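# Set the coat stand upright inside the yellow tape

## Task

Get the coat stand standing upright so that each of its four feet sits fully within the area bounded by the yellow tape, with no foot resting on the tape. If the stand topples or is left leaning, the task counts as failed.

## Robot and tools

Robot: TidyBot++, a wheeled base 0.54 m long, 0.50 m wide and 0.38 m high on four driven casters. It carries a single seven-joint arm with a two-finger gripper. The shoulder sits 0.12 m ahead of the base centre at 0.68 m height. Segments: upper arm 0.42 m, forearm 0.31 m, hand 0.31 m from wrist to the hand point. The arm begins folded with the hand pointing down, reaching up to 0.08 m beyond the base front. Two cameras: base_camera and wrist_camera (the latter looks along the hand).

Frames (metres): the base frame has its origin on the floor below the base centre, x ahead, y to the left, z upward. hand_pose and "target" use it; the hand point is midway between the finger pads, its z axis runs out along the fingers and the fingers close along its y axis. The odometry frame is the base frame as it was when the scene began; base_odometry reports x, y and heading (rad, left positive, -3.142 to 3.142) there, counting wheel turns only, so slip looks like travel.

move: one action per call. Keys:
- base: an object of relative offsets from where the base is when the command begins, measured along its own axes at that moment. translate_m (forward +, -2 to 2 m), strafe_m (left +, -2 to 2 m), rotate_rad (counter-clockwise from above +, -6.3 to 6.3 rad). Several may be combined.
- joints: absolute angle targets by name, radians. joint_1_rad any angle (vertical axis; positive is clockwise from above, the reverse of heading). joint_2_rad -2.249 to 2.249 (shoulder, 0 = upright, positive leans forward). joint_3_rad any angle. joint_4_rad -2.579 to 2.579 (elbow, 0 = straight, negative bends forward when joint_3 is 3.14). joint_5_rad any angle. joint_6_rad -2.099 to 2.099 (wrist). joint_7_rad any angle (hand roll; at 1.57 with hand down the fingers open left/right). gripper_pos 0 (open, ~85 mm gap) to 1 (closed); gap is roughly 85 x (1 - gripper_pos) mm. Unbounded joints take the short way, so send under half a turn per step.
- target: one flat list of seven numbers, an absolute hand pose in the base frame: x, y, z in metres then quaternion qw, qx, qy, qz. With target, joints may carry only gripper_pos.
- speeds: optional caps for this action only: translate_m and strafe_m 0.05 to 0.5 m/s (give one value under one key when both are used), rotate_rad 0.1 to 1.57 rad/s.
- cameras: list of base_camera, wrist_camera or all; [] for none. Default: all when there is no action, none otherwise.
- blocking: true/omitted returns after everything is at rest; false returns within about 0.5 s while motion continues (check with wait(0), line "earlier move"). A later move overrides only the parts it names.
A move with no action just reports state and images. Unknown keys make a call invalid; out-of-range values get it refused, and a refusal or an uncommanded stop cancels the remaining robot calls in that reply.

wait: seconds 0 to 10; no new command; returns early once running moves settle. stop: brakes all running motions and holds them. zoom_image: camera name plus region [x0, y0, x1, y1] in pixels from the top-left, at most 504 by 504, taken from that camera's latest image. finished_scene: scene = the current scene number; ends the scene irreversibly, so the stand must already be correctly placed and stay that way without the robot. The first scene is practice and may be skipped.

Result lines: pictures (camera order of the images), move ("done" or the worst status), base_status, joint_status, hand_status (done, moving, off_target, not_followed, contact_stop, time_out, torque_fault, limit_stop_at_motor_heat), joint_positions, hand_pose, hand_target (where the hand would be with all joints on target), base_odometry, base_tilt in degrees (forward/right positive), motor_effort in % with peak in brackets, Motor temperatures per joint, on_its_own, plus warnings such as "joint command not followed" / "pose unreachable" (self-collision or check refused), ARM HIT, MOTOR HOT, OVER-TEMPERATURE FAULT. A base "done" only means the wheels turned the commanded amount; a blocked base may say done while short.

Hand targets: the solver prefers folded-like joint angles, may curve or overshoot, and can hit the base with low, forward, close poses. After done the hand is usually within 3 cm; correct by adding (wanted minus read) position to the last target. To hold still, resend hand_target, not hand_pose. Loads make the arm sag; do not command a loaded joint to its current reading. A down-pointing hand reaches about 0.94 m height at most, near the base. A grip at 1 squeezes at 100 to 150 N; off_target means something is held.

Avoid: dropping or releasing the stand while it moves, slamming or hard pushes, gripping hard while it rests on something, twisting or fast swinging of a load. Don't drive or turn while the arm is caught on anything above about 0.6 m, and avoid sideways swings of an extended arm: the robot can tip. Torque sensor limits are 104.5 N m (joints 1-4) and 51.3 N m (5-7); exceeding one freezes the arm for 10 s. Long stretched holds heat motors; 75 °C causes a sinking stop. Simulation time keeps running while you think. Occasionally an outside push may nudge loose objects.

Each tool is called after "Emit:" as name(argument=value, ...), one argument or row to a line, values as JSON.

## Session

Emit:
move(
)

Scene clock: 0.00 s.
Motor temperatures (°C): [33 35 30 33 38 40 33]
base_odometry: x=+0.000 y=+0.000 heading=+0.000
base_tilt: forward=+0.3 right=+0.5
base_status: not commanded
joint_positions: joint_1_rad=-0.015 joint_2_rad=-0.369 joint_3_rad=+3.144 joint_4_rad=-2.511 joint_5_rad=+0.030 joint_6_rad=-0.866 joint_7_rad=+1.545 gripper_pos=+0.000
joint_status: not commanded
motor_effort: joint_1_rad=-1 joint_2_rad=-3 joint_3_rad=+1 joint_4_rad=+15 joint_5_rad=+0 joint_6_rad=+1 joint_7_rad=+0
hand_pose: x=+0.2731 y=-0.0038 z=+0.5958 quat_wxyz=(+0.010, +0.998, +0.002, +0.067) (m; base frame)
hand_target: x=+0.2732 y=-0.0038 z=+0.5959 quat_wxyz=(+0.010, +0.998, +0.002, +0.067) (m; base frame)
hand_status: not commanded
pictures: base_camera, wrist_camera
Images, in order (width x height): base_camera 644x364, wrist_camera 644x476.

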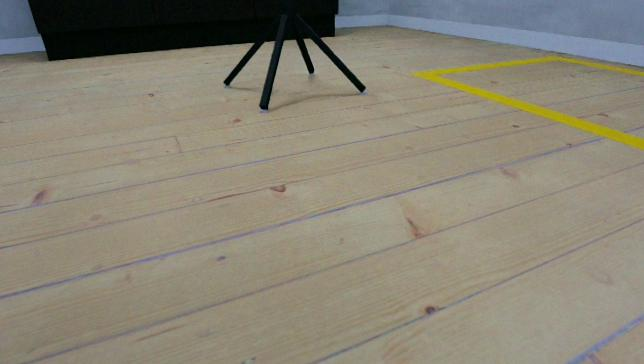

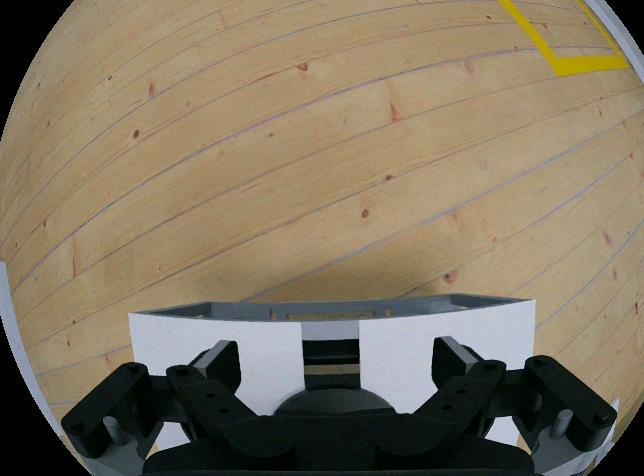

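Emit:
zoom_image(
  camera="base_camera",
  region=[150, 0, 644, 180],
)

Scaled by 1.020.

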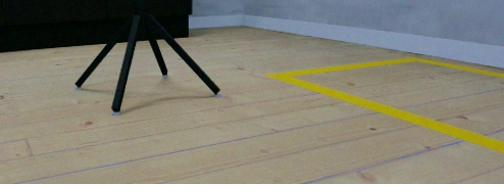

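Emit:
move(
  joints={"joint_6_rad": 0.4},
  cameras=["all"],
)

Scene clock: 20.33 s.
move: done
base_odometry: x=+0.000 y=+0.000 heading=+0.000
base_tilt: forward=+0.4 right=+0.5
base_status: not commanded
joint_positions: joint_1_rad=-0.015 joint_2_rad=-0.369 joint_3_rad=+3.144 joint_4_rad=-2.510 joint_5_rad=+0.030 joint_6_rad=+0.372 joint_7_rad=+1.545 gripper_pos=+0.000
joint_status: all done
motor_effort: joint_1_rad=+0(2) joint_2_rad=-7(7) joint_3_rad=+1(1) joint_4_rad=+20(21) joint_5_rad=-1(1) joint_6_rad=+8(9) joint_7_rad=+0(1)
hand_pose: x=+0.5369 y=+0.0097 z=+0.8433 quat_wxyz=(-0.008, +0.773, +0.009, +0.634) (m; base frame)
hand_target: x=+0.5382 y=+0.0100 z=+0.8513 quat_wxyz=(-0.008, +0.765, +0.009, +0.644) (m; base frame)
hand_status: not commanded
pictures: base_camera, wrist_camera
Images, in order (width x height): base_camera 644x364, wrist_camera 644x476.

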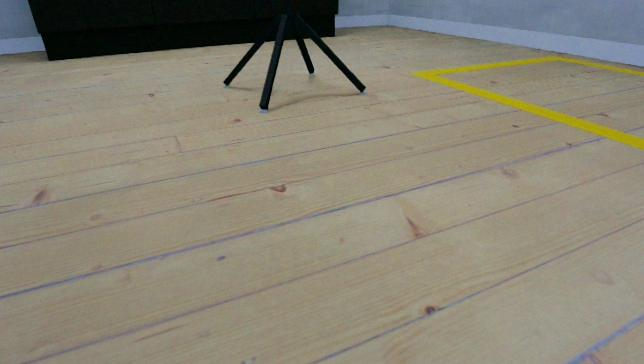

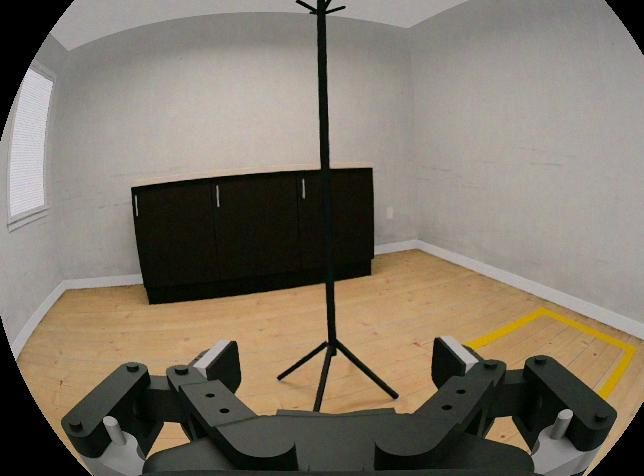

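Emit:
zoom_image(
  camera="wrist_camera",
  region=[240, 280, 644, 476],
)

Emit:
move(
  base={"translate_m": 0.5},
  cameras=["all"],
)

Scaled by 1.248.

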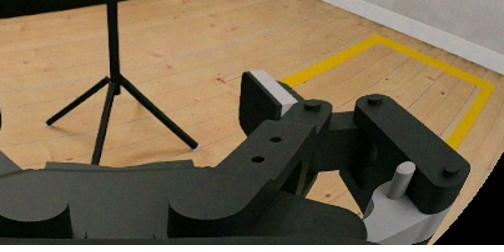

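Scene clock: 43.03 s.
move: done
base_odometry: x=+0.500 y=+0.000 heading=+0.001
base_tilt: forward=+0.3 right=+0.4
base_status: done
joint_positions: joint_1_rad=-0.015 joint_2_rad=-0.368 joint_3_rad=+3.144 joint_4_rad=-2.510 joint_5_rad=+0.030 joint_6_rad=+0.374 joint_7_rad=+1.545 gripper_pos=+0.000
joint_status: not commanded
motor_effort: joint_1_rad=-1(2) joint_2_rad=-7(10) joint_3_rad=+1(1) joint_4_rad=+20(21) joint_5_rad=-1(1) joint_6_rad=+8(9) joint_7_rad=+0(1)
hand_pose: x=+0.5373 y=+0.0097 z=+0.8430 quat_wxyz=(-0.008, +0.774, +0.009, +0.634) (m; base frame)
hand_target: x=+0.5382 y=+0.0100 z=+0.8513 quat_wxyz=(-0.008, +0.765, +0.009, +0.644) (m; base frame)
hand_status: not commanded
pictures: base_camera, wrist_camera
Images, in order (width x height): base_camera 644x364, wrist_camera 644x476.

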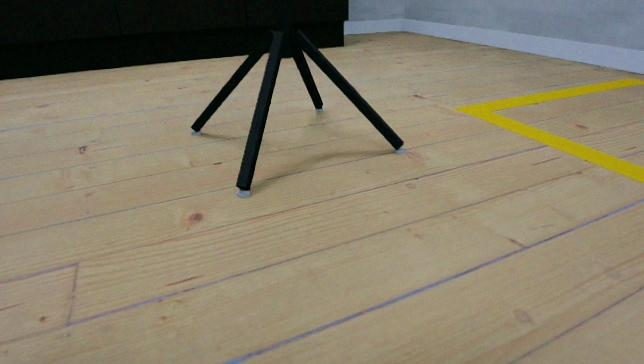

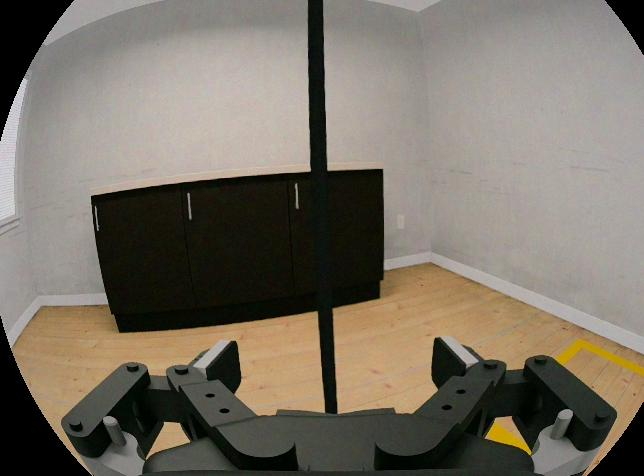

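Emit:
move(
  joints={"joint_1_rad": 0.0, "joint_2_rad": 0.083, "joint_3_rad": 3.1416, "joint_4_rad": -2.419, "joint_5_rad": 0.0, "joint_6_rad": 0.93, "joint_7_rad": 1.57, "gripper_pos": 0.0},
  base={"translate_m": 0.2},
  speeds={"translate_m": 0.2},
  cameras=["all"],
)

Scene clock: 110.67 s.
move: done
base_odometry: x=+0.700 y=+0.000 heading=+0.002
base_tilt: forward=+0.3 right=+0.4
base_status: done
joint_positions: joint_1_rad=-0.015 joint_2_rad=+0.082 joint_3_rad=+3.144 joint_4_rad=-2.432 joint_5_rad=+0.030 joint_6_rad=+0.899 joint_7_rad=+1.545 gripper_pos=+0.000
joint_status: all done
motor_effort: joint_1_rad=+0(3) joint_2_rad=-19(22) joint_3_rad=+0(3) joint_4_rad=+16(22) joint_5_rad=+0(2) joint_6_rad=+8(9) joint_7_rad=+0(1)
hand_pose: x=+0.6490 y=+0.0151 z=+0.8331 quat_wxyz=(-0.015, +0.722, +0.010, +0.691) (m; base frame)
hand_target: x=+0.6528 y=+0.0013 z=+0.8485 quat_wxyz=(+0.000, +0.708, +0.000, +0.707) (m; base frame)
hand_status: not commanded
pictures: base_camera, wrist_camera
Images, in order (width x height): base_camera 644x364, wrist_camera 644x476.

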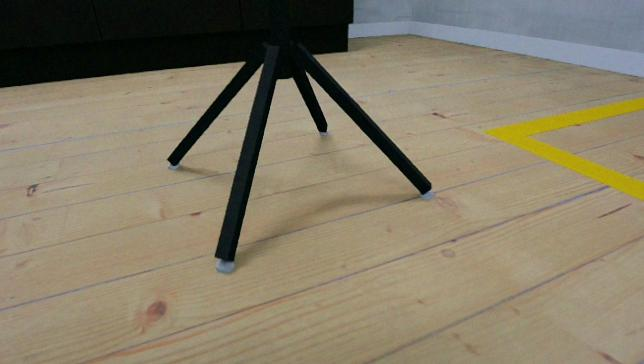

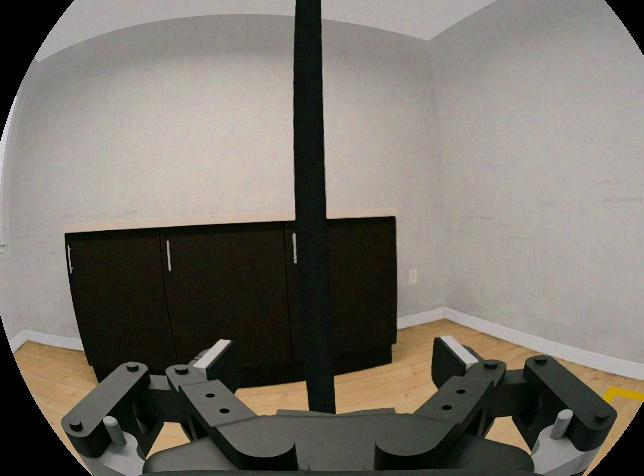

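Emit:
move(
  joints={"joint_1_rad": 0.015, "joint_5_rad": -0.03, "joint_6_rad": 0.97, "joint_7_rad": 1.60},
  base={"translate_m": 0.15},
  speeds={"translate_m": 0.2},
  cameras=["all"],
)

Scene clock: 153.37 s.
move: done
base_odometry: x=+0.851 y=+0.001 heading=+0.003
base_tilt: forward=+0.4 right=+0.4
base_status: done
joint_positions: joint_1_rad=-0.006 joint_2_rad=+0.084 joint_3_rad=+3.144 joint_4_rad=-2.430 joint_5_rad=+0.006 joint_6_rad=+0.947 joint_7_rad=+1.568 gripper_pos=+0.000
joint_status: all done
motor_effort: joint_1_rad=-1(2) joint_2_rad=-20(21) joint_3_rad=+0(1) joint_4_rad=+16(18) joint_5_rad=+1(2) joint_6_rad=+8(9) joint_7_rad=+0(1)
hand_pose: x=+0.6501 y=+0.0046 z=+0.8480 quat_wxyz=(-0.003, +0.706, +0.003, +0.709) (m; base frame)
hand_target: x=+0.6523 y=-0.0144 z=+0.8609 quat_wxyz=(+0.018, +0.693, -0.010, +0.720) (m; base frame)
hand_status: not commanded
pictures: base_camera, wrist_camera
Images, in order (width x height): base_camera 644x364, wrist_camera 644x476.

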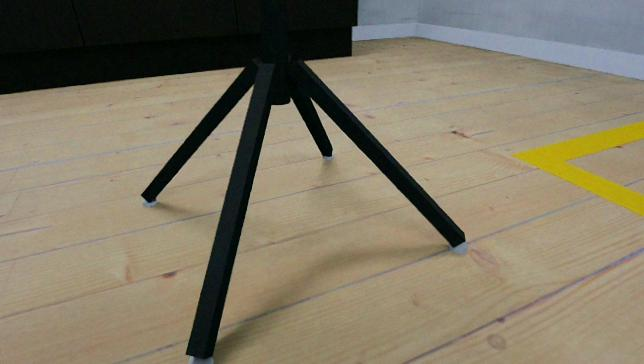

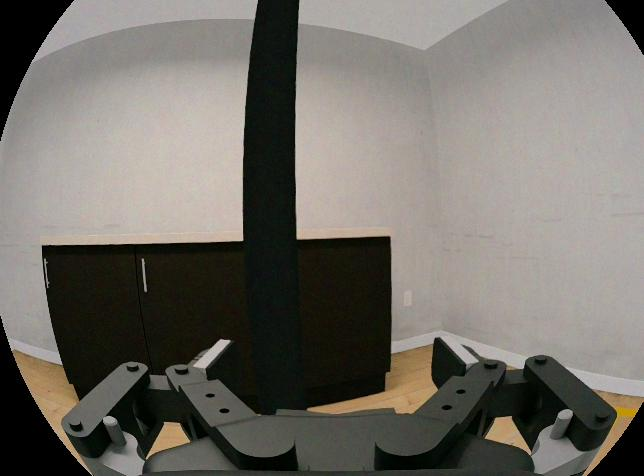

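Emit:
move(
  base={"strafe_m": 0.042},
  speeds={"strafe_m": 0.2},
  cameras=["wrist_camera"],
)

Scene clock: 166.80 s.
move: done
base_odometry: x=+0.851 y=+0.043 heading=+0.003
base_tilt: forward=+0.3 right=+0.5
base_status: done
joint_positions: joint_1_rad=-0.003 joint_2_rad=+0.084 joint_3_rad=+3.142 joint_4_rad=-2.430 joint_5_rad=+0.006 joint_6_rad=+0.947 joint_7_rad=+1.568 gripper_pos=+0.000
joint_status: not commanded
motor_effort: joint_1_rad=-1(3) joint_2_rad=-20(20) joint_3_rad=+0(2) joint_4_rad=+16(16) joint_5_rad=+0(1) joint_6_rad=+8(9) joint_7_rad=+0(1)
hand_pose: x=+0.6501 y=+0.0044 z=+0.8480 quat_wxyz=(-0.003, +0.706, +0.003, +0.709) (m; base frame)
hand_target: x=+0.6523 y=-0.0144 z=+0.8609 quat_wxyz=(+0.018, +0.693, -0.010, +0.720) (m; base frame)
hand_status: not commanded
pictures: wrist_camera
Images, in order (width x height): wrist_camera 644x476.

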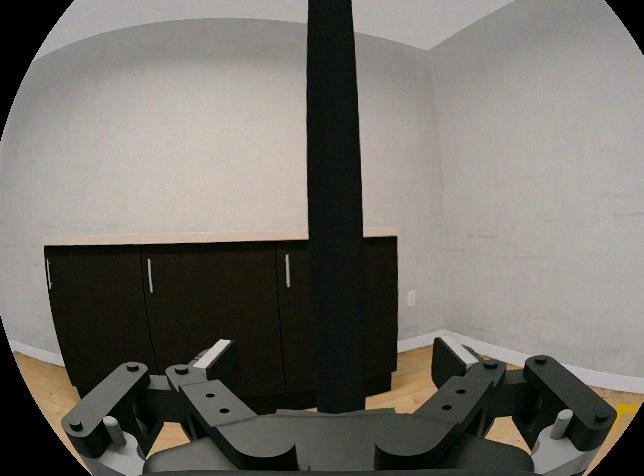

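Emit:
move(
  base={"translate_m": 0.07, "strafe_m": -0.005},
  speeds={"translate_m": 0.1},
  cameras=["all"],
)

Scene clock: 177.83 s.
move: done
base_odometry: x=+0.921 y=+0.038 heading=+0.003
base_tilt: forward=+0.4 right=+0.5
base_status: done
joint_positions: joint_1_rad=-0.003 joint_2_rad=+0.084 joint_3_rad=+3.142 joint_4_rad=-2.429 joint_5_rad=+0.006 joint_6_rad=+0.947 joint_7_rad=+1.568 gripper_pos=+0.000
joint_status: not commanded
motor_effort: joint_1_rad=-1(2) joint_2_rad=-19(22) joint_3_rad=+1(1) joint_4_rad=+16(17) joint_5_rad=+0(1) joint_6_rad=+8(9) joint_7_rad=+0(1)
hand_pose: x=+0.6504 y=+0.0044 z=+0.8481 quat_wxyz=(-0.003, +0.706, +0.003, +0.709) (m; base frame)
hand_target: x=+0.6523 y=-0.0144 z=+0.8609 quat_wxyz=(+0.018, +0.693, -0.010, +0.720) (m; base frame)
hand_status: not commanded
pictures: base_camera, wrist_camera
Images, in order (width x height): base_camera 644x364, wrist_camera 644x476.

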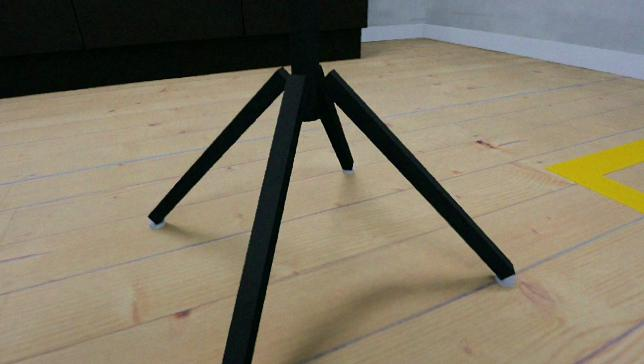

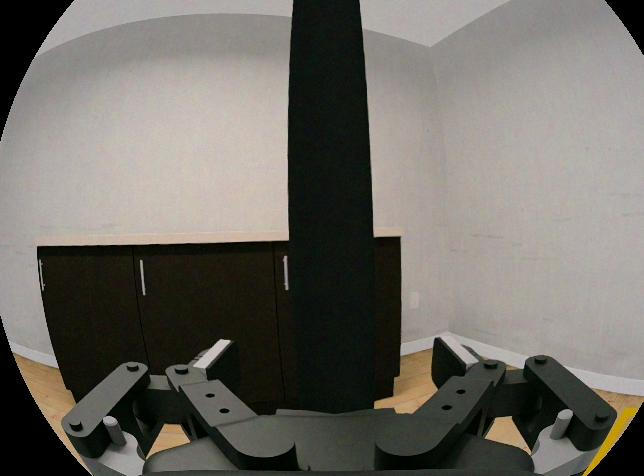

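Emit:
move(
  base={"translate_m": 0.025},
  speeds={"translate_m": 0.1},
  cameras=["wrist_camera"],
)

Emit:
move(
  joints={"gripper_pos": 0.55},
  cameras=["wrist_camera"],
)

Scene clock: 191.03 s.
move: done
base_odometry: x=+0.946 y=+0.038 heading=+0.003
base_tilt: forward=+0.4 right=+0.5
base_status: done
joint_positions: joint_1_rad=-0.003 joint_2_rad=+0.088 joint_3_rad=+3.142 joint_4_rad=-2.426 joint_5_rad=+0.006 joint_6_rad=+0.947 joint_7_rad=+1.568 gripper_pos=+0.000
joint_status: not commanded
motor_effort: joint_1_rad=-1(3) joint_2_rad=-20(22) joint_3_rad=+0(2) joint_4_rad=+16(17) joint_5_rad=-1(1) joint_6_rad=+8(9) joint_7_rad=+0(0)
hand_pose: x=+0.6518 y=+0.0044 z=+0.8474 quat_wxyz=(-0.003, +0.706, +0.003, +0.708) (m; base frame)
hand_target: x=+0.6523 y=-0.0144 z=+0.8609 quat_wxyz=(+0.018, +0.693, -0.010, +0.720) (m; base frame)
hand_status: not commanded
pictures: wrist_camera
Images, in order (width x height): wrist_camera 644x476.

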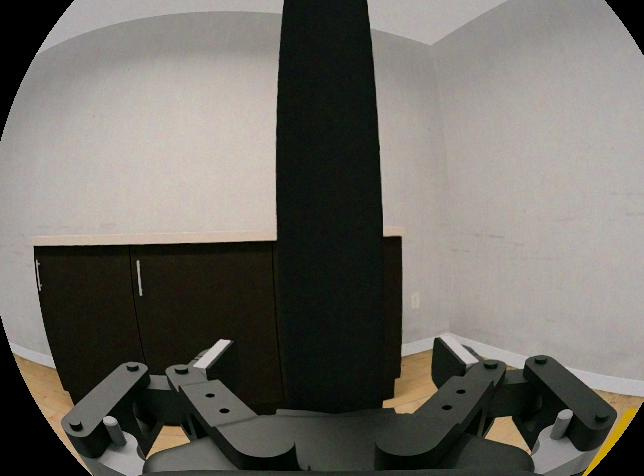

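Scene clock: 191.87 s.
move: done
base_odometry: x=+0.946 y=+0.038 heading=+0.003
base_tilt: forward=+0.4 right=+0.5
base_status: not commanded
joint_positions: joint_1_rad=-0.003 joint_2_rad=+0.088 joint_3_rad=+3.142 joint_4_rad=-2.426 joint_5_rad=+0.006 joint_6_rad=+0.947 joint_7_rad=+1.568 gripper_pos=+0.550
joint_status: all done
motor_effort: joint_1_rad=-1(2) joint_2_rad=-20(20) joint_3_rad=+0(1) joint_4_rad=+16(16) joint_5_rad=+0(1) joint_6_rad=+9(9) joint_7_rad=+0(1)
hand_pose: x=+0.6518 y=+0.0044 z=+0.8474 quat_wxyz=(-0.003, +0.706, +0.003, +0.708) (m; base frame)
hand_target: x=+0.6523 y=-0.0144 z=+0.8609 quat_wxyz=(+0.018, +0.693, -0.010, +0.720) (m; base frame)
hand_status: not commanded
pictures: wrist_camera
Images, in order (width x height): wrist_camera 644x476.

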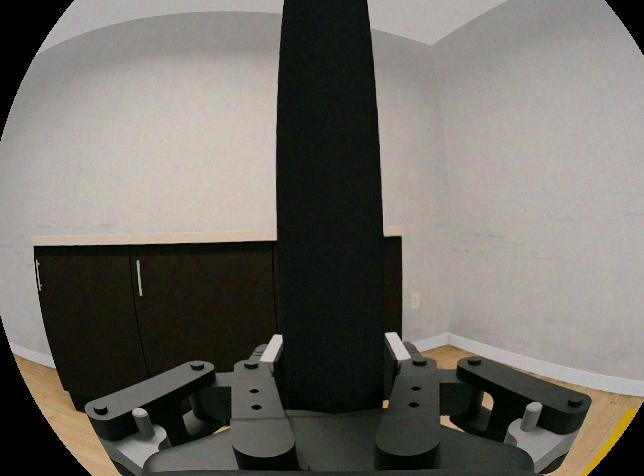

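Emit:
move(
  joints={"gripper_pos": 0.75},
  cameras=["wrist_camera"],
)

Scene clock: 196.77 s.
move: off_target
base_odometry: x=+0.946 y=+0.038 heading=+0.003
base_tilt: forward=+0.3 right=+0.5
base_status: not commanded
joint_positions: joint_1_rad=-0.003 joint_2_rad=+0.088 joint_3_rad=+3.142 joint_4_rad=-2.426 joint_5_rad=+0.006 joint_6_rad=+0.947 joint_7_rad=+1.575 gripper_pos=+0.677
joint_status: gripper_pos off_target (ended at +0.677, target +0.750)
motor_effort: joint_1_rad=+0(2) joint_2_rad=-19(20) joint_3_rad=+1(2) joint_4_rad=+17(17) joint_5_rad=+0(3) joint_6_rad=+8(9) joint_7_rad=+0(4)
hand_pose: x=+0.6518 y=+0.0044 z=+0.8474 quat_wxyz=(+0.000, +0.706, +0.005, +0.708) (m; base frame)
hand_target: x=+0.6523 y=-0.0144 z=+0.8609 quat_wxyz=(+0.018, +0.693, -0.010, +0.720) (m; base frame)
hand_status: not commanded
pictures: wrist_camera
Images, in order (width x height): wrist_camera 644x476.

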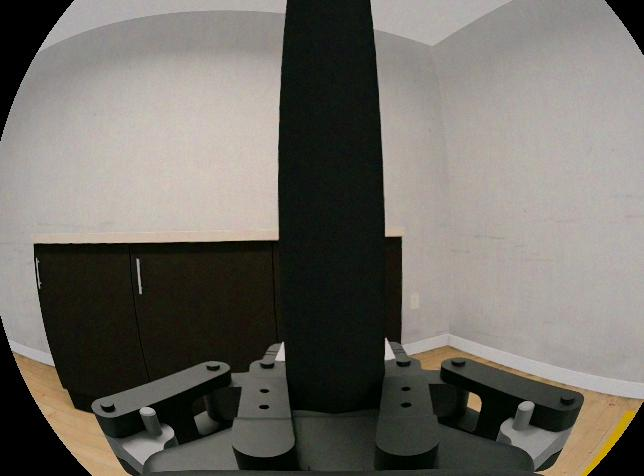

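Emit:
move(
  joints={"gripper_pos": 0.85},
)

Emit:
move(
  joints={"joint_2_rad": 0.021, "joint_4_rad": -2.365, "joint_6_rad": 0.854},
  cameras=["all"],
)

Scene clock: 209.10 s.
move: off_target
base_odometry: x=+0.946 y=+0.038 heading=+0.003
base_tilt: forward=+0.3 right=+0.5
base_status: not commanded
joint_positions: joint_1_rad=-0.003 joint_2_rad=+0.088 joint_3_rad=+3.142 joint_4_rad=-2.426 joint_5_rad=+0.006 joint_6_rad=+0.947 joint_7_rad=+1.575 gripper_pos=+0.677
joint_status: gripper_pos off_target (ended at +0.677, target +0.850)
motor_effort: joint_1_rad=+0(1) joint_2_rad=-19(20) joint_3_rad=+2(2) joint_4_rad=+17(17) joint_5_rad=-1(1) joint_6_rad=+9(9) joint_7_rad=+0(1)
hand_pose: x=+0.6518 y=+0.0044 z=+0.8474 quat_wxyz=(+0.000, +0.706, +0.005, +0.708) (m; base frame)
hand_target: x=+0.6523 y=-0.0144 z=+0.8609 quat_wxyz=(+0.018, +0.693, -0.010, +0.720) (m; base frame)
hand_status: not commanded

Scene clock: 209.87 s.
move: off_target
base_odometry: x=+0.946 y=+0.038 heading=+0.003
base_tilt: forward=+0.4 right=+0.5
base_status: not commanded
joint_positions: joint_1_rad=-0.003 joint_2_rad=+0.059 joint_3_rad=+3.142 joint_4_rad=-2.407 joint_5_rad=+0.006 joint_6_rad=+0.864 joint_7_rad=+1.576 gripper_pos=+0.678
joint_status: joint_4_rad off_target (ended at -2.407, target -2.365); the others done
motor_effort: joint_1_rad=+1(1) joint_2_rad=-20(22) joint_3_rad=+2(2) joint_4_rad=+22(22) joint_5_rad=-1(2) joint_6_rad=+11(11) joint_7_rad=+0(2)
hand_pose: x=+0.6515 y=+0.0043 z=+0.8465 quat_wxyz=(+0.000, +0.718, +0.006, +0.696) (m; base frame)
hand_target: x=+0.6542 y=-0.0137 z=+0.8857 quat_wxyz=(+0.017, +0.693, -0.010, +0.720) (m; base frame)
hand_status: not commanded
pictures: base_camera, wrist_camera
Images, in order (width x height): base_camera 644x364, wrist_camera 644x476.

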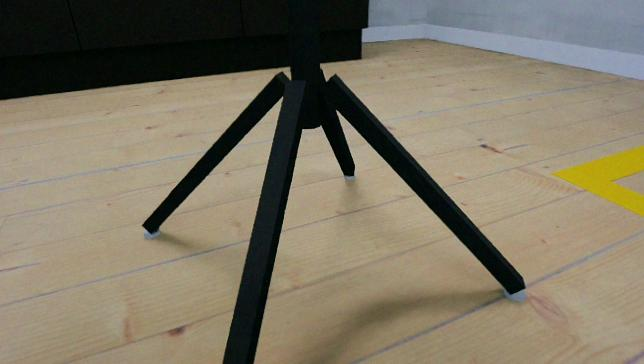

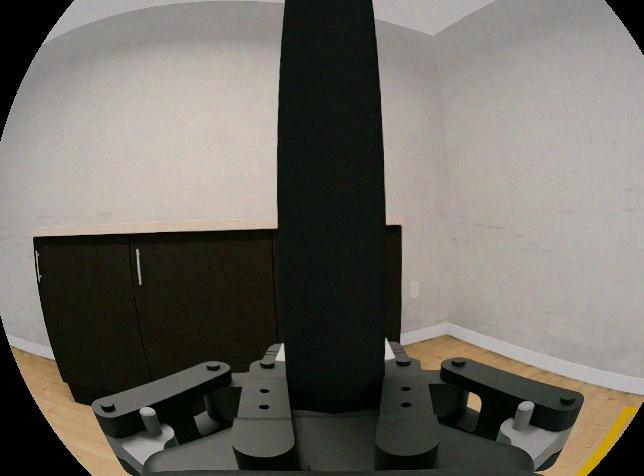

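Emit:
move(
  joints={"joint_2_rad": -0.041, "joint_4_rad": -2.311, "joint_6_rad": 0.87},
  cameras=["base_camera"],
)

Scene clock: 229.60 s.
move: off_target
base_odometry: x=+0.946 y=+0.038 heading=+0.003
base_tilt: forward=+0.3 right=+0.5
base_status: not commanded
joint_positions: joint_1_rad=-0.003 joint_2_rad=+0.053 joint_3_rad=+3.142 joint_4_rad=-2.396 joint_5_rad=+0.006 joint_6_rad=+0.839 joint_7_rad=+1.576 gripper_pos=+0.678
joint_status: joint_2_rad off_target (ended at +0.053, target -0.041); joint_4_rad off_target (ended at -2.396, target -2.311); the others done
motor_effort: joint_1_rad=+1(1) joint_2_rad=-30(30) joint_3_rad=+2(3) joint_4_rad=+30(30) joint_5_rad=-1(2) joint_6_rad=+18(19) joint_7_rad=+0(1)
hand_pose: x=+0.6531 y=+0.0043 z=+0.8477 quat_wxyz=(+0.000, +0.721, +0.006, +0.693) (m; base frame)
hand_target: x=+0.6489 y=-0.0137 z=+0.9527 quat_wxyz=(+0.017, +0.644, -0.010, +0.765) (m; base frame)
hand_status: not commanded
pictures: base_camera
Images, in order (width x height): base_camera 644x364.

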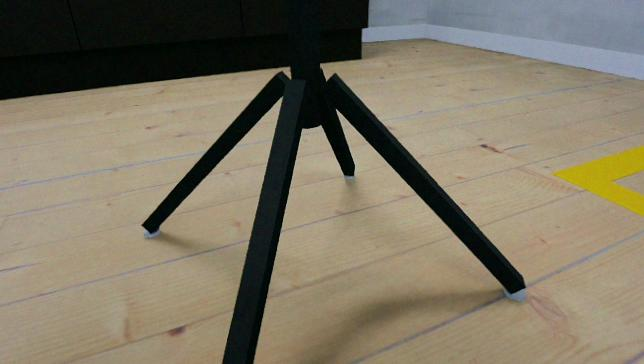

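Emit:
move(
  joints={"joint_2_rad": -0.13, "joint_4_rad": -2.24, "joint_6_rad": 0.93},
  cameras=["base_camera"],
)

Scene clock: 239.13 s.
move: off_target
base_odometry: x=+0.946 y=+0.038 heading=+0.003
base_tilt: forward=+0.4 right=+0.4
base_status: not commanded
joint_positions: joint_1_rad=-0.003 joint_2_rad=+0.052 joint_3_rad=+3.142 joint_4_rad=-2.384 joint_5_rad=+0.006 joint_6_rad=+0.825 joint_7_rad=+1.576 gripper_pos=+0.678
joint_status: joint_2_rad off_target (ended at +0.052, target -0.130); joint_4_rad off_target (ended at -2.384, target -2.240); joint_6_rad off_target (ended at +0.825, target +0.930)
motor_effort: joint_1_rad=-1(1) joint_2_rad=-44(44) joint_3_rad=+1(2) joint_4_rad=+41(41) joint_5_rad=-1(1) joint_6_rad=+30(31) joint_7_rad=+0(1)
hand_pose: x=+0.6559 y=+0.0043 z=+0.8502 quat_wxyz=(+0.000, +0.721, +0.006, +0.693) (m; base frame)
hand_target: x=+0.6219 y=-0.0137 z=+1.0561 quat_wxyz=(+0.018, +0.556, -0.011, +0.831) (m; base frame)
hand_status: not commanded
pictures: base_camera
Images, in order (width x height): base_camera 644x364.

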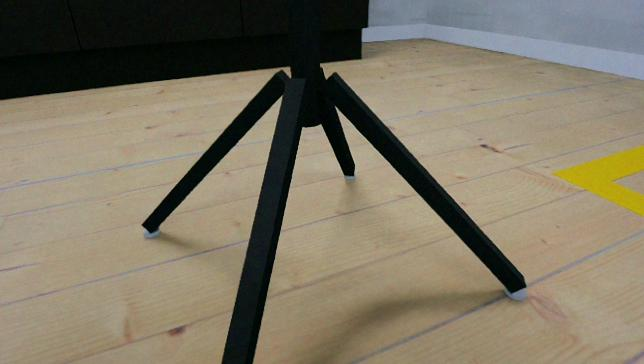

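Emit:
move(
  joints={"joint_2_rad": -0.22, "joint_4_rad": -2.17, "joint_6_rad": 0.99},
  cameras=["all"],
)

Scene clock: 252.17 s.
move: off_target
base_odometry: x=+0.946 y=+0.038 heading=+0.003
base_tilt: forward=+0.4 right=+0.5
base_status: not commanded
joint_positions: joint_1_rad=-0.003 joint_2_rad=-0.058 joint_3_rad=+3.142 joint_4_rad=-2.306 joint_5_rad=+0.005 joint_6_rad=+0.858 joint_7_rad=+1.576 gripper_pos=+0.680
joint_status: joint_2_rad off_target (ended at -0.058, target -0.220); joint_4_rad off_target (ended at -2.306, target -2.170); joint_6_rad off_target (ended at +0.858, target +0.990)
motor_effort: joint_1_rad=+0(2) joint_2_rad=-43(49) joint_3_rad=+1(1) joint_4_rad=+45(46) joint_5_rad=+0(1) joint_6_rad=+31(36) joint_7_rad=+0(1)
hand_pose: x=+0.6457 y=+0.0043 z=+0.9609 quat_wxyz=(+0.001, +0.640, +0.005, +0.768) (m; base frame)
hand_target: x=+0.5740 y=-0.0133 z=+1.1545 quat_wxyz=(+0.018, +0.462, -0.012, +0.887) (m; base frame)
hand_status: not commanded
pictures: base_camera, wrist_camera
Images, in order (width x height): base_camera 644x364, wrist_camera 644x476.

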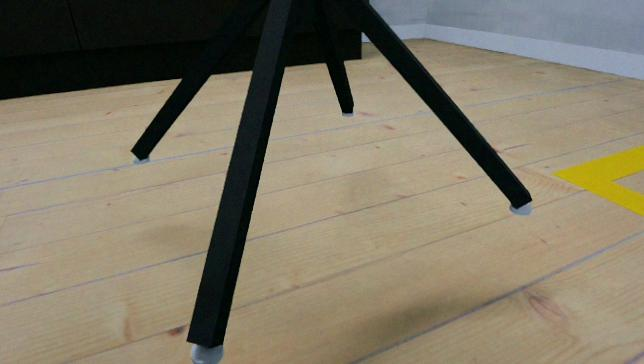

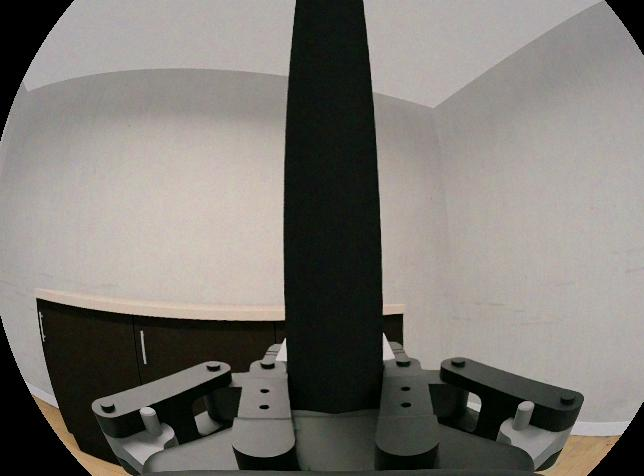

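Emit:
move(
  joints={"joint_6_rad": 0.83},
  cameras=["all"],
)

Scene clock: 263.33 s.
move: off_target
base_odometry: x=+0.946 y=+0.038 heading=+0.003
base_tilt: forward=+0.4 right=+0.4
base_status: not commanded
joint_positions: joint_1_rad=-0.003 joint_2_rad=-0.056 joint_3_rad=+3.142 joint_4_rad=-2.312 joint_5_rad=+0.005 joint_6_rad=+0.716 joint_7_rad=+1.576 gripper_pos=+0.681
joint_status: joint_6_rad off_target (ended at +0.716, target +0.830)
motor_effort: joint_1_rad=-1(2) joint_2_rad=-42(47) joint_3_rad=+1(1) joint_4_rad=+46(50) joint_5_rad=-1(1) joint_6_rad=+31(34) joint_7_rad=+0(1)
hand_pose: x=+0.6499 y=+0.0041 z=+0.9125 quat_wxyz=(+0.001, +0.696, +0.005, +0.718) (m; base frame)
hand_target: x=+0.5992 y=-0.0127 z=+1.1116 quat_wxyz=(+0.016, +0.531, -0.011, +0.847) (m; base frame)
hand_status: not commanded
pictures: base_camera, wrist_camera
Images, in order (width x height): base_camera 644x364, wrist_camera 644x476.

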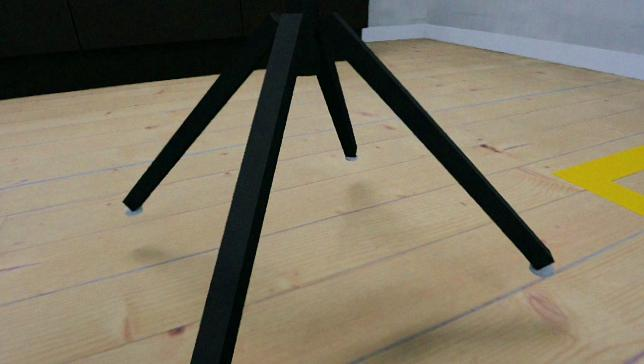

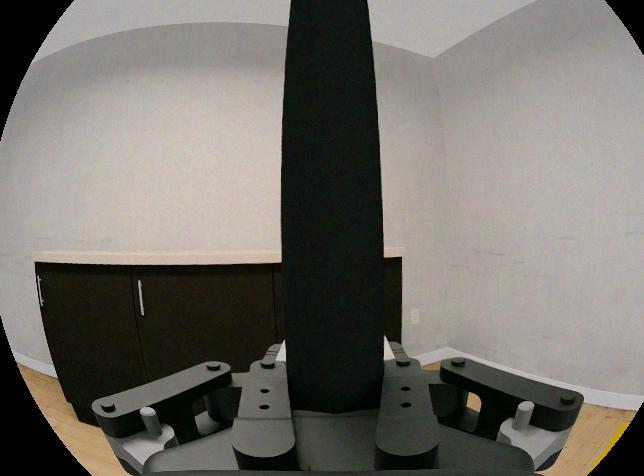

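Emit:
move(
  base={"strafe_m": -0.6},
  speeds={"strafe_m": 0.2},
  cameras=["all"],
)

Scene clock: 286.40 s.
move: done
base_odometry: x=+0.948 y=-0.562 heading=+0.003
base_tilt: forward=+0.4 right=+0.5
base_status: done
joint_positions: joint_1_rad=+0.007 joint_2_rad=-0.056 joint_3_rad=+3.143 joint_4_rad=-2.312 joint_5_rad=+0.004 joint_6_rad=+0.716 joint_7_rad=+1.576 gripper_pos=+0.681
joint_status: not commanded
motor_effort: joint_1_rad=-1(4) joint_2_rad=-42(44) joint_3_rad=+0(4) joint_4_rad=+45(46) joint_5_rad=-1(2) joint_6_rad=+31(32) joint_7_rad=+0(1)
hand_pose: x=+0.6500 y=-0.0022 z=+0.9125 quat_wxyz=(+0.005, +0.696, +0.001, +0.718) (m; base frame)
hand_target: x=+0.5992 y=-0.0127 z=+1.1116 quat_wxyz=(+0.016, +0.531, -0.011, +0.847) (m; base frame)
hand_status: not commanded
pictures: base_camera, wrist_camera
Images, in order (width x height): base_camera 644x364, wrist_camera 644x476.

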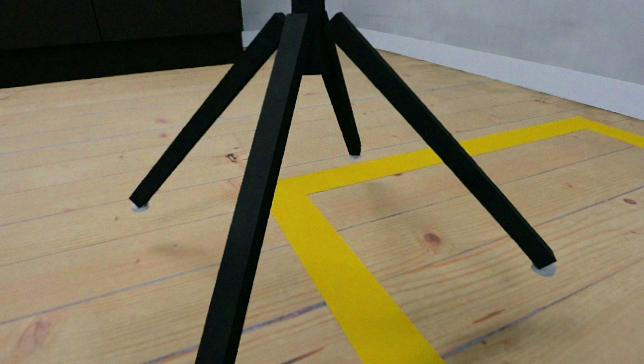

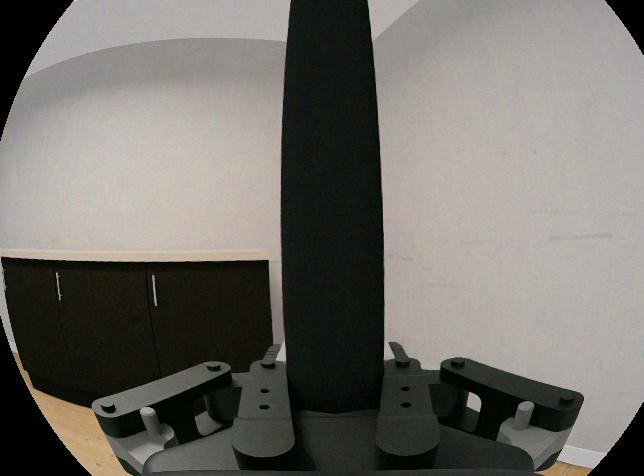

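Emit:
move(
  base={"strafe_m": -0.58, "translate_m": -0.03},
  speeds={"strafe_m": 0.2},
  cameras=["all"],
)

Scene clock: 308.73 s.
move: done
base_odometry: x=+0.920 y=-1.142 heading=+0.003
base_tilt: forward=+0.4 right=+0.5
base_status: done
joint_positions: joint_1_rad=+0.009 joint_2_rad=-0.056 joint_3_rad=+3.143 joint_4_rad=-2.312 joint_5_rad=+0.003 joint_6_rad=+0.716 joint_7_rad=+1.576 gripper_pos=+0.681
joint_status: not commanded
motor_effort: joint_1_rad=-1(5) joint_2_rad=-42(44) joint_3_rad=+0(4) joint_4_rad=+45(46) joint_5_rad=+0(2) joint_6_rad=+30(32) joint_7_rad=+0(1)
hand_pose: x=+0.6499 y=-0.0039 z=+0.9125 quat_wxyz=(+0.006, +0.696, -0.001, +0.718) (m; base frame)
hand_target: x=+0.5992 y=-0.0127 z=+1.1116 quat_wxyz=(+0.016, +0.531, -0.011, +0.847) (m; base frame)
hand_status: not commanded
pictures: base_camera, wrist_camera
Images, in order (width x height): base_camera 644x364, wrist_camera 644x476.

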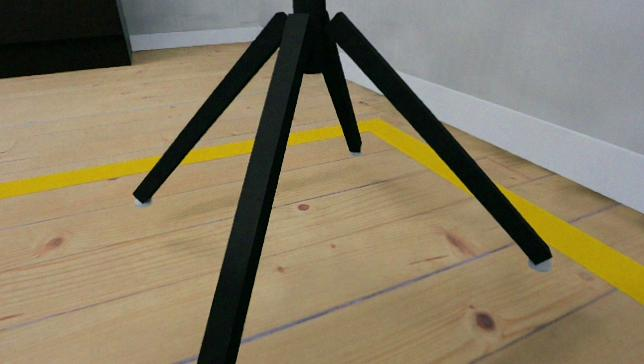

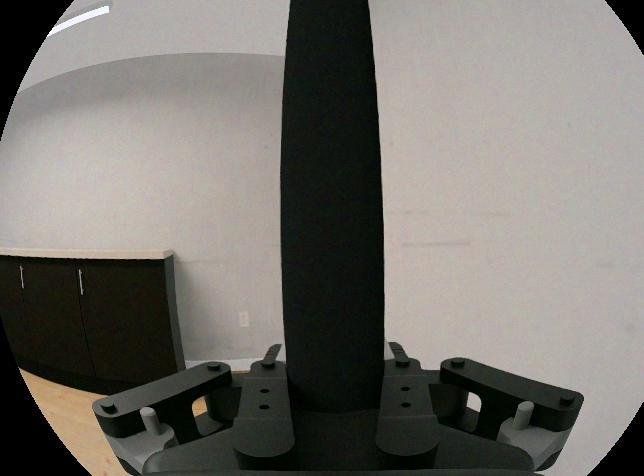

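Emit:
move(
  base={"translate_m": -0.04},
  speeds={"translate_m": 0.1},
)

Emit:
move(
  joints={"joint_2_rad": -0.16, "joint_4_rad": -2.215, "joint_6_rad": 0.915},
)

Emit:
move(
  joints={"joint_2_rad": -0.12, "joint_4_rad": -2.245, "joint_6_rad": 0.975},
  cameras=["base_camera"],
)

Scene clock: 325.60 s.
Motor temperatures (°C): [32 40 30 35 37 42 32]
move: done
base_odometry: x=+0.880 y=-1.143 heading=+0.003
base_tilt: forward=+0.4 right=+0.4
base_status: done
joint_positions: joint_1_rad=+0.009 joint_2_rad=-0.057 joint_3_rad=+3.143 joint_4_rad=-2.312 joint_5_rad=+0.003 joint_6_rad=+0.716 joint_7_rad=+1.576 gripper_pos=+0.681
joint_status: not commanded
motor_effort: joint_1_rad=-1(2) joint_2_rad=-43(48) joint_3_rad=+1(3) joint_4_rad=+45(47) joint_5_rad=+0(1) joint_6_rad=+32(32) joint_7_rad=+0(1)
hand_pose: x=+0.6498 y=-0.0037 z=+0.9132 quat_wxyz=(+0.006, +0.696, +0.000, +0.718) (m; base frame)
hand_target: x=+0.5992 y=-0.0127 z=+1.1116 quat_wxyz=(+0.016, +0.531, -0.011, +0.847) (m; base frame)
hand_status: not commanded

Scene clock: 326.50 s.
move: off_target
base_odometry: x=+0.880 y=-1.143 heading=+0.003
base_tilt: forward=+0.4 right=+0.5
base_status: not commanded
joint_positions: joint_1_rad=+0.009 joint_2_rad=-0.018 joint_3_rad=+3.143 joint_4_rad=-2.335 joint_5_rad=+0.003 joint_6_rad=+0.770 joint_7_rad=+1.576 gripper_pos=+0.681
joint_status: joint_2_rad off_target (ended at -0.018, target -0.160); joint_4_rad off_target (ended at -2.335, target -2.215); joint_6_rad off_target (ended at +0.770, target +0.915)
motor_effort: joint_1_rad=+0(2) joint_2_rad=-43(45) joint_3_rad=+0(1) joint_4_rad=+44(46) joint_5_rad=+0(1) joint_6_rad=+31(32) joint_7_rad=+0(1)
hand_pose: x=+0.6536 y=-0.0037 z=+0.8968 quat_wxyz=(+0.006, +0.698, +0.000, +0.716) (m; base frame)
hand_target: x=+0.6129 y=-0.0135 z=+1.0808 quat_wxyz=(+0.017, +0.540, -0.011, +0.842) (m; base frame)
hand_status: not commanded

Scene clock: 327.37 s.
move: off_target
base_odometry: x=+0.880 y=-1.143 heading=+0.003
base_tilt: forward=+0.3 right=+0.5
base_status: not commanded
joint_positions: joint_1_rad=+0.009 joint_2_rad=+0.021 joint_3_rad=+3.143 joint_4_rad=-2.359 joint_5_rad=+0.003 joint_6_rad=+0.826 joint_7_rad=+1.576 gripper_pos=+0.681
joint_status: joint_2_rad off_target (ended at +0.021, target -0.120); joint_4_rad off_target (ended at -2.359, target -2.245); joint_6_rad off_target (ended at +0.826, target +0.975)
motor_effort: joint_1_rad=+0(2) joint_2_rad=-44(46) joint_3_rad=+0(1) joint_4_rad=+42(44) joint_5_rad=-1(1) joint_6_rad=+31(32) joint_7_rad=+0(1)
hand_pose: x=+0.6559 y=-0.0037 z=+0.8800 quat_wxyz=(+0.006, +0.701, +0.000, +0.713) (m; base frame)
hand_target: x=+0.6199 y=-0.0139 z=+1.0612 quat_wxyz=(+0.018, +0.544, -0.011, +0.839) (m; base frame)
hand_status: not commanded
pictures: base_camera
Images, in order (width x height): base_camera 644x364.

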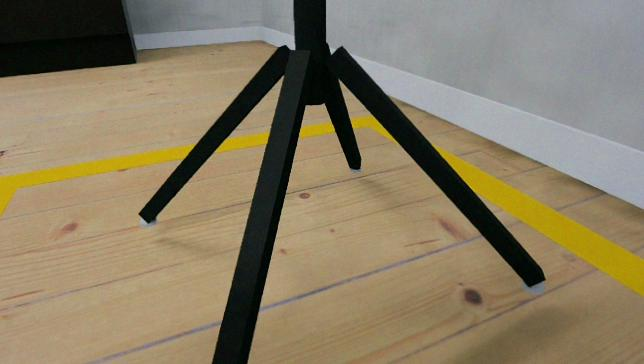

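Emit:
move(
  joints={"joint_2_rad": -0.095, "joint_4_rad": -2.265, "joint_6_rad": 1.02},
)

Emit:
move(
  joints={"joint_2_rad": -0.07, "joint_4_rad": -2.285, "joint_6_rad": 1.06},
  cameras=["base_camera"],
)

Scene clock: 341.93 s.
move: off_target
base_odometry: x=+0.880 y=-1.143 heading=+0.003
base_tilt: forward=+0.4 right=+0.5
base_status: not commanded
joint_positions: joint_1_rad=+0.009 joint_2_rad=+0.043 joint_3_rad=+3.143 joint_4_rad=-2.376 joint_5_rad=+0.003 joint_6_rad=+0.872 joint_7_rad=+1.576 gripper_pos=+0.681
joint_status: joint_2_rad off_target (ended at +0.043, target -0.095); joint_4_rad off_target (ended at -2.376, target -2.265); joint_6_rad off_target (ended at +0.872, target +1.020)
motor_effort: joint_1_rad=-1(2) joint_2_rad=-45(46) joint_3_rad=+0(1) joint_4_rad=+42(43) joint_5_rad=+0(1) joint_6_rad=+31(33) joint_7_rad=+0(0)
hand_pose: x=+0.6563 y=-0.0037 z=+0.8735 quat_wxyz=(+0.006, +0.699, +0.000, +0.715) (m; base frame)
hand_target: x=+0.6226 y=-0.0142 z=+1.0504 quat_wxyz=(+0.019, +0.544, -0.011, +0.839) (m; base frame)
hand_status: not commanded

Scene clock: 342.70 s.
move: off_target
base_odometry: x=+0.880 y=-1.143 heading=+0.003
base_tilt: forward=+0.4 right=+0.5
base_status: not commanded
joint_positions: joint_1_rad=+0.009 joint_2_rad=+0.070 joint_3_rad=+3.143 joint_4_rad=-2.394 joint_5_rad=+0.003 joint_6_rad=+0.910 joint_7_rad=+1.576 gripper_pos=+0.681
joint_status: joint_2_rad off_target (ended at +0.070, target -0.070); joint_4_rad off_target (ended at -2.394, target -2.285); joint_6_rad off_target (ended at +0.910, target +1.060)
motor_effort: joint_1_rad=-1(2) joint_2_rad=-45(46) joint_3_rad=+0(1) joint_4_rad=+41(42) joint_5_rad=-1(1) joint_6_rad=+31(32) joint_7_rad=-1(1)
hand_pose: x=+0.6568 y=-0.0036 z=+0.8619 quat_wxyz=(+0.005, +0.701, +0.000, +0.713) (m; base frame)
hand_target: x=+0.6255 y=-0.0144 z=+1.0384 quat_wxyz=(+0.020, +0.546, -0.011, +0.838) (m; base frame)
hand_status: not commanded
pictures: base_camera
Images, in order (width x height): base_camera 644x364.

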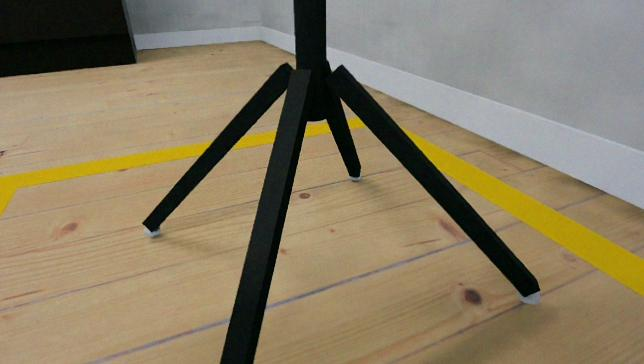

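Emit:
move(
  joints={"joint_2_rad": -0.045, "joint_4_rad": -2.305, "joint_6_rad": 1.09},
)

Emit:
move(
  joints={"joint_2_rad": -0.02, "joint_4_rad": -2.325, "joint_6_rad": 1.10},
  cameras=["base_camera"],
)

Scene clock: 348.23 s.
move: off_target
base_odometry: x=+0.880 y=-1.143 heading=+0.003
base_tilt: forward=+0.3 right=+0.5
base_status: not commanded
joint_positions: joint_1_rad=+0.009 joint_2_rad=+0.088 joint_3_rad=+3.143 joint_4_rad=-2.408 joint_5_rad=+0.003 joint_6_rad=+0.943 joint_7_rad=+1.576 gripper_pos=+0.681
joint_status: joint_2_rad off_target (ended at +0.088, target -0.045); joint_4_rad off_target (ended at -2.408, target -2.305); joint_6_rad off_target (ended at +0.943, target +1.090)
motor_effort: joint_1_rad=-1(2) joint_2_rad=-45(46) joint_3_rad=+0(1) joint_4_rad=+40(40) joint_5_rad=+0(1) joint_6_rad=+31(32) joint_7_rad=+0(1)
hand_pose: x=+0.6564 y=-0.0036 z=+0.8552 quat_wxyz=(+0.005, +0.701, +0.000, +0.713) (m; base frame)
hand_target: x=+0.6291 y=-0.0146 z=+1.0236 quat_wxyz=(+0.020, +0.552, -0.011, +0.833) (m; base frame)
hand_status: not commanded

Scene clock: 348.83 s.
move: off_target
base_odometry: x=+0.880 y=-1.143 heading=+0.003
base_tilt: forward=+0.4 right=+0.5
base_status: not commanded
joint_positions: joint_1_rad=+0.009 joint_2_rad=+0.095 joint_3_rad=+3.143 joint_4_rad=-2.415 joint_5_rad=+0.003 joint_6_rad=+0.965 joint_7_rad=+1.576 gripper_pos=+0.681
joint_status: joint_2_rad off_target (ended at +0.095, target -0.020); joint_4_rad off_target (ended at -2.415, target -2.325); joint_6_rad off_target (ended at +0.965, target +1.100)
motor_effort: joint_1_rad=+0(2) joint_2_rad=-42(45) joint_3_rad=+1(1) joint_4_rad=+37(39) joint_5_rad=+0(1) joint_6_rad=+29(31) joint_7_rad=+0(1)
hand_pose: x=+0.6556 y=-0.0036 z=+0.8547 quat_wxyz=(+0.005, +0.698, +0.000, +0.716) (m; base frame)
hand_target: x=+0.6344 y=-0.0147 z=+1.0031 quat_wxyz=(+0.020, +0.567, -0.011, +0.824) (m; base frame)
hand_status: not commanded
pictures: base_camera
Images, in order (width x height): base_camera 644x364.

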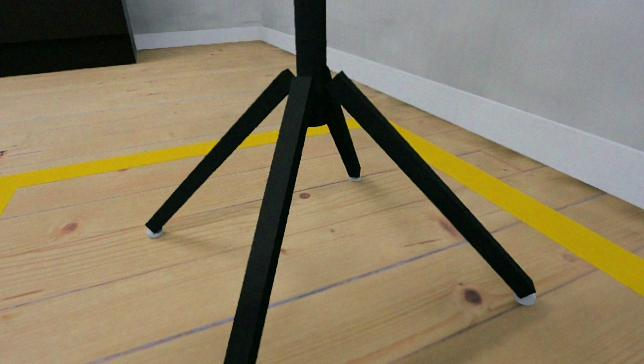

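Emit:
move(
  joints={"joint_2_rad": 0.02, "joint_4_rad": -2.355, "joint_6_rad": 1.06},
)

Emit:
move(
  joints={"joint_2_rad": 0.06, "joint_4_rad": -2.385, "joint_6_rad": 1.02},
)

Emit:
move(
  joints={"joint_2_rad": 0.088, "joint_4_rad": -2.408, "joint_6_rad": 0.988},
  cameras=["all"],
)

Scene clock: 357.37 s.
move: off_target
base_odometry: x=+0.880 y=-1.143 heading=+0.003
base_tilt: forward=+0.3 right=+0.5
base_status: not commanded
joint_positions: joint_1_rad=+0.009 joint_2_rad=+0.096 joint_3_rad=+3.143 joint_4_rad=-2.417 joint_5_rad=+0.003 joint_6_rad=+0.965 joint_7_rad=+1.576 gripper_pos=+0.681
joint_status: joint_2_rad off_target (ended at +0.096, target +0.020); joint_4_rad off_target (ended at -2.417, target -2.355); the others done
motor_effort: joint_1_rad=+0(1) joint_2_rad=-34(42) joint_3_rad=+2(2) joint_4_rad=+32(36) joint_5_rad=+0(1) joint_6_rad=+22(27) joint_7_rad=-1(1)
hand_pose: x=+0.6554 y=-0.0036 z=+0.8538 quat_wxyz=(+0.005, +0.699, +0.000, +0.715) (m; base frame)
hand_target: x=+0.6464 y=-0.0147 z=+0.9547 quat_wxyz=(+0.020, +0.611, -0.010, +0.791) (m; base frame)
hand_status: not commanded

Scene clock: 358.07 s.
move: done
base_odometry: x=+0.880 y=-1.143 heading=+0.003
base_tilt: forward=+0.3 right=+0.5
base_status: not commanded
joint_positions: joint_1_rad=+0.009 joint_2_rad=+0.096 joint_3_rad=+3.143 joint_4_rad=-2.418 joint_5_rad=+0.003 joint_6_rad=+0.965 joint_7_rad=+1.576 gripper_pos=+0.681
joint_status: all done
motor_effort: joint_1_rad=+1(1) joint_2_rad=-26(34) joint_3_rad=+2(2) joint_4_rad=+26(32) joint_5_rad=-1(2) joint_6_rad=+15(22) joint_7_rad=+0(1)
hand_pose: x=+0.6552 y=-0.0036 z=+0.8530 quat_wxyz=(+0.005, +0.699, +0.000, +0.715) (m; base frame)
hand_target: x=+0.6537 y=-0.0146 z=+0.9059 quat_wxyz=(+0.019, +0.654, -0.010, +0.756) (m; base frame)
hand_status: not commanded

Scene clock: 358.70 s.
move: done
base_odometry: x=+0.880 y=-1.143 heading=+0.003
base_tilt: forward=+0.3 right=+0.5
base_status: not commanded
joint_positions: joint_1_rad=+0.009 joint_2_rad=+0.096 joint_3_rad=+3.143 joint_4_rad=-2.419 joint_5_rad=+0.003 joint_6_rad=+0.965 joint_7_rad=+1.576 gripper_pos=+0.681
joint_status: all done
motor_effort: joint_1_rad=+1(2) joint_2_rad=-20(27) joint_3_rad=+2(3) joint_4_rad=+22(26) joint_5_rad=-2(3) joint_6_rad=+11(16) joint_7_rad=+0(1)
hand_pose: x=+0.6549 y=-0.0034 z=+0.8522 quat_wxyz=(+0.005, +0.700, +0.000, +0.714) (m; base frame)
hand_target: x=+0.6556 y=-0.0145 z=+0.8693 quat_wxyz=(+0.019, +0.685, -0.010, +0.729) (m; base frame)
hand_status: not commanded
pictures: base_camera, wrist_camera
Images, in order (width x height): base_camera 644x364, wrist_camera 644x476.

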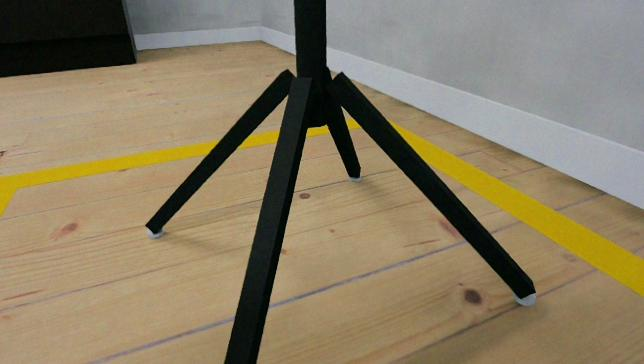

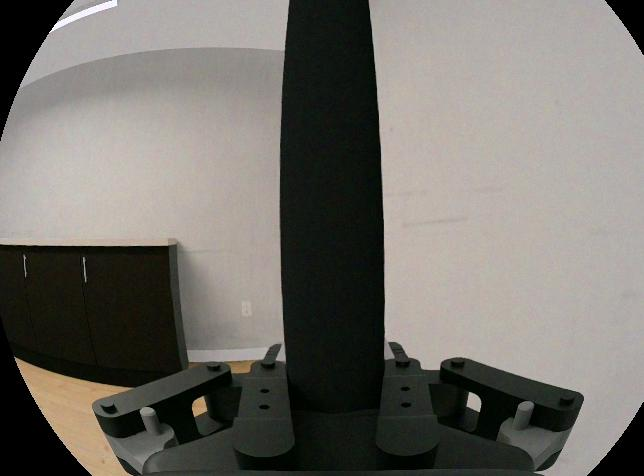

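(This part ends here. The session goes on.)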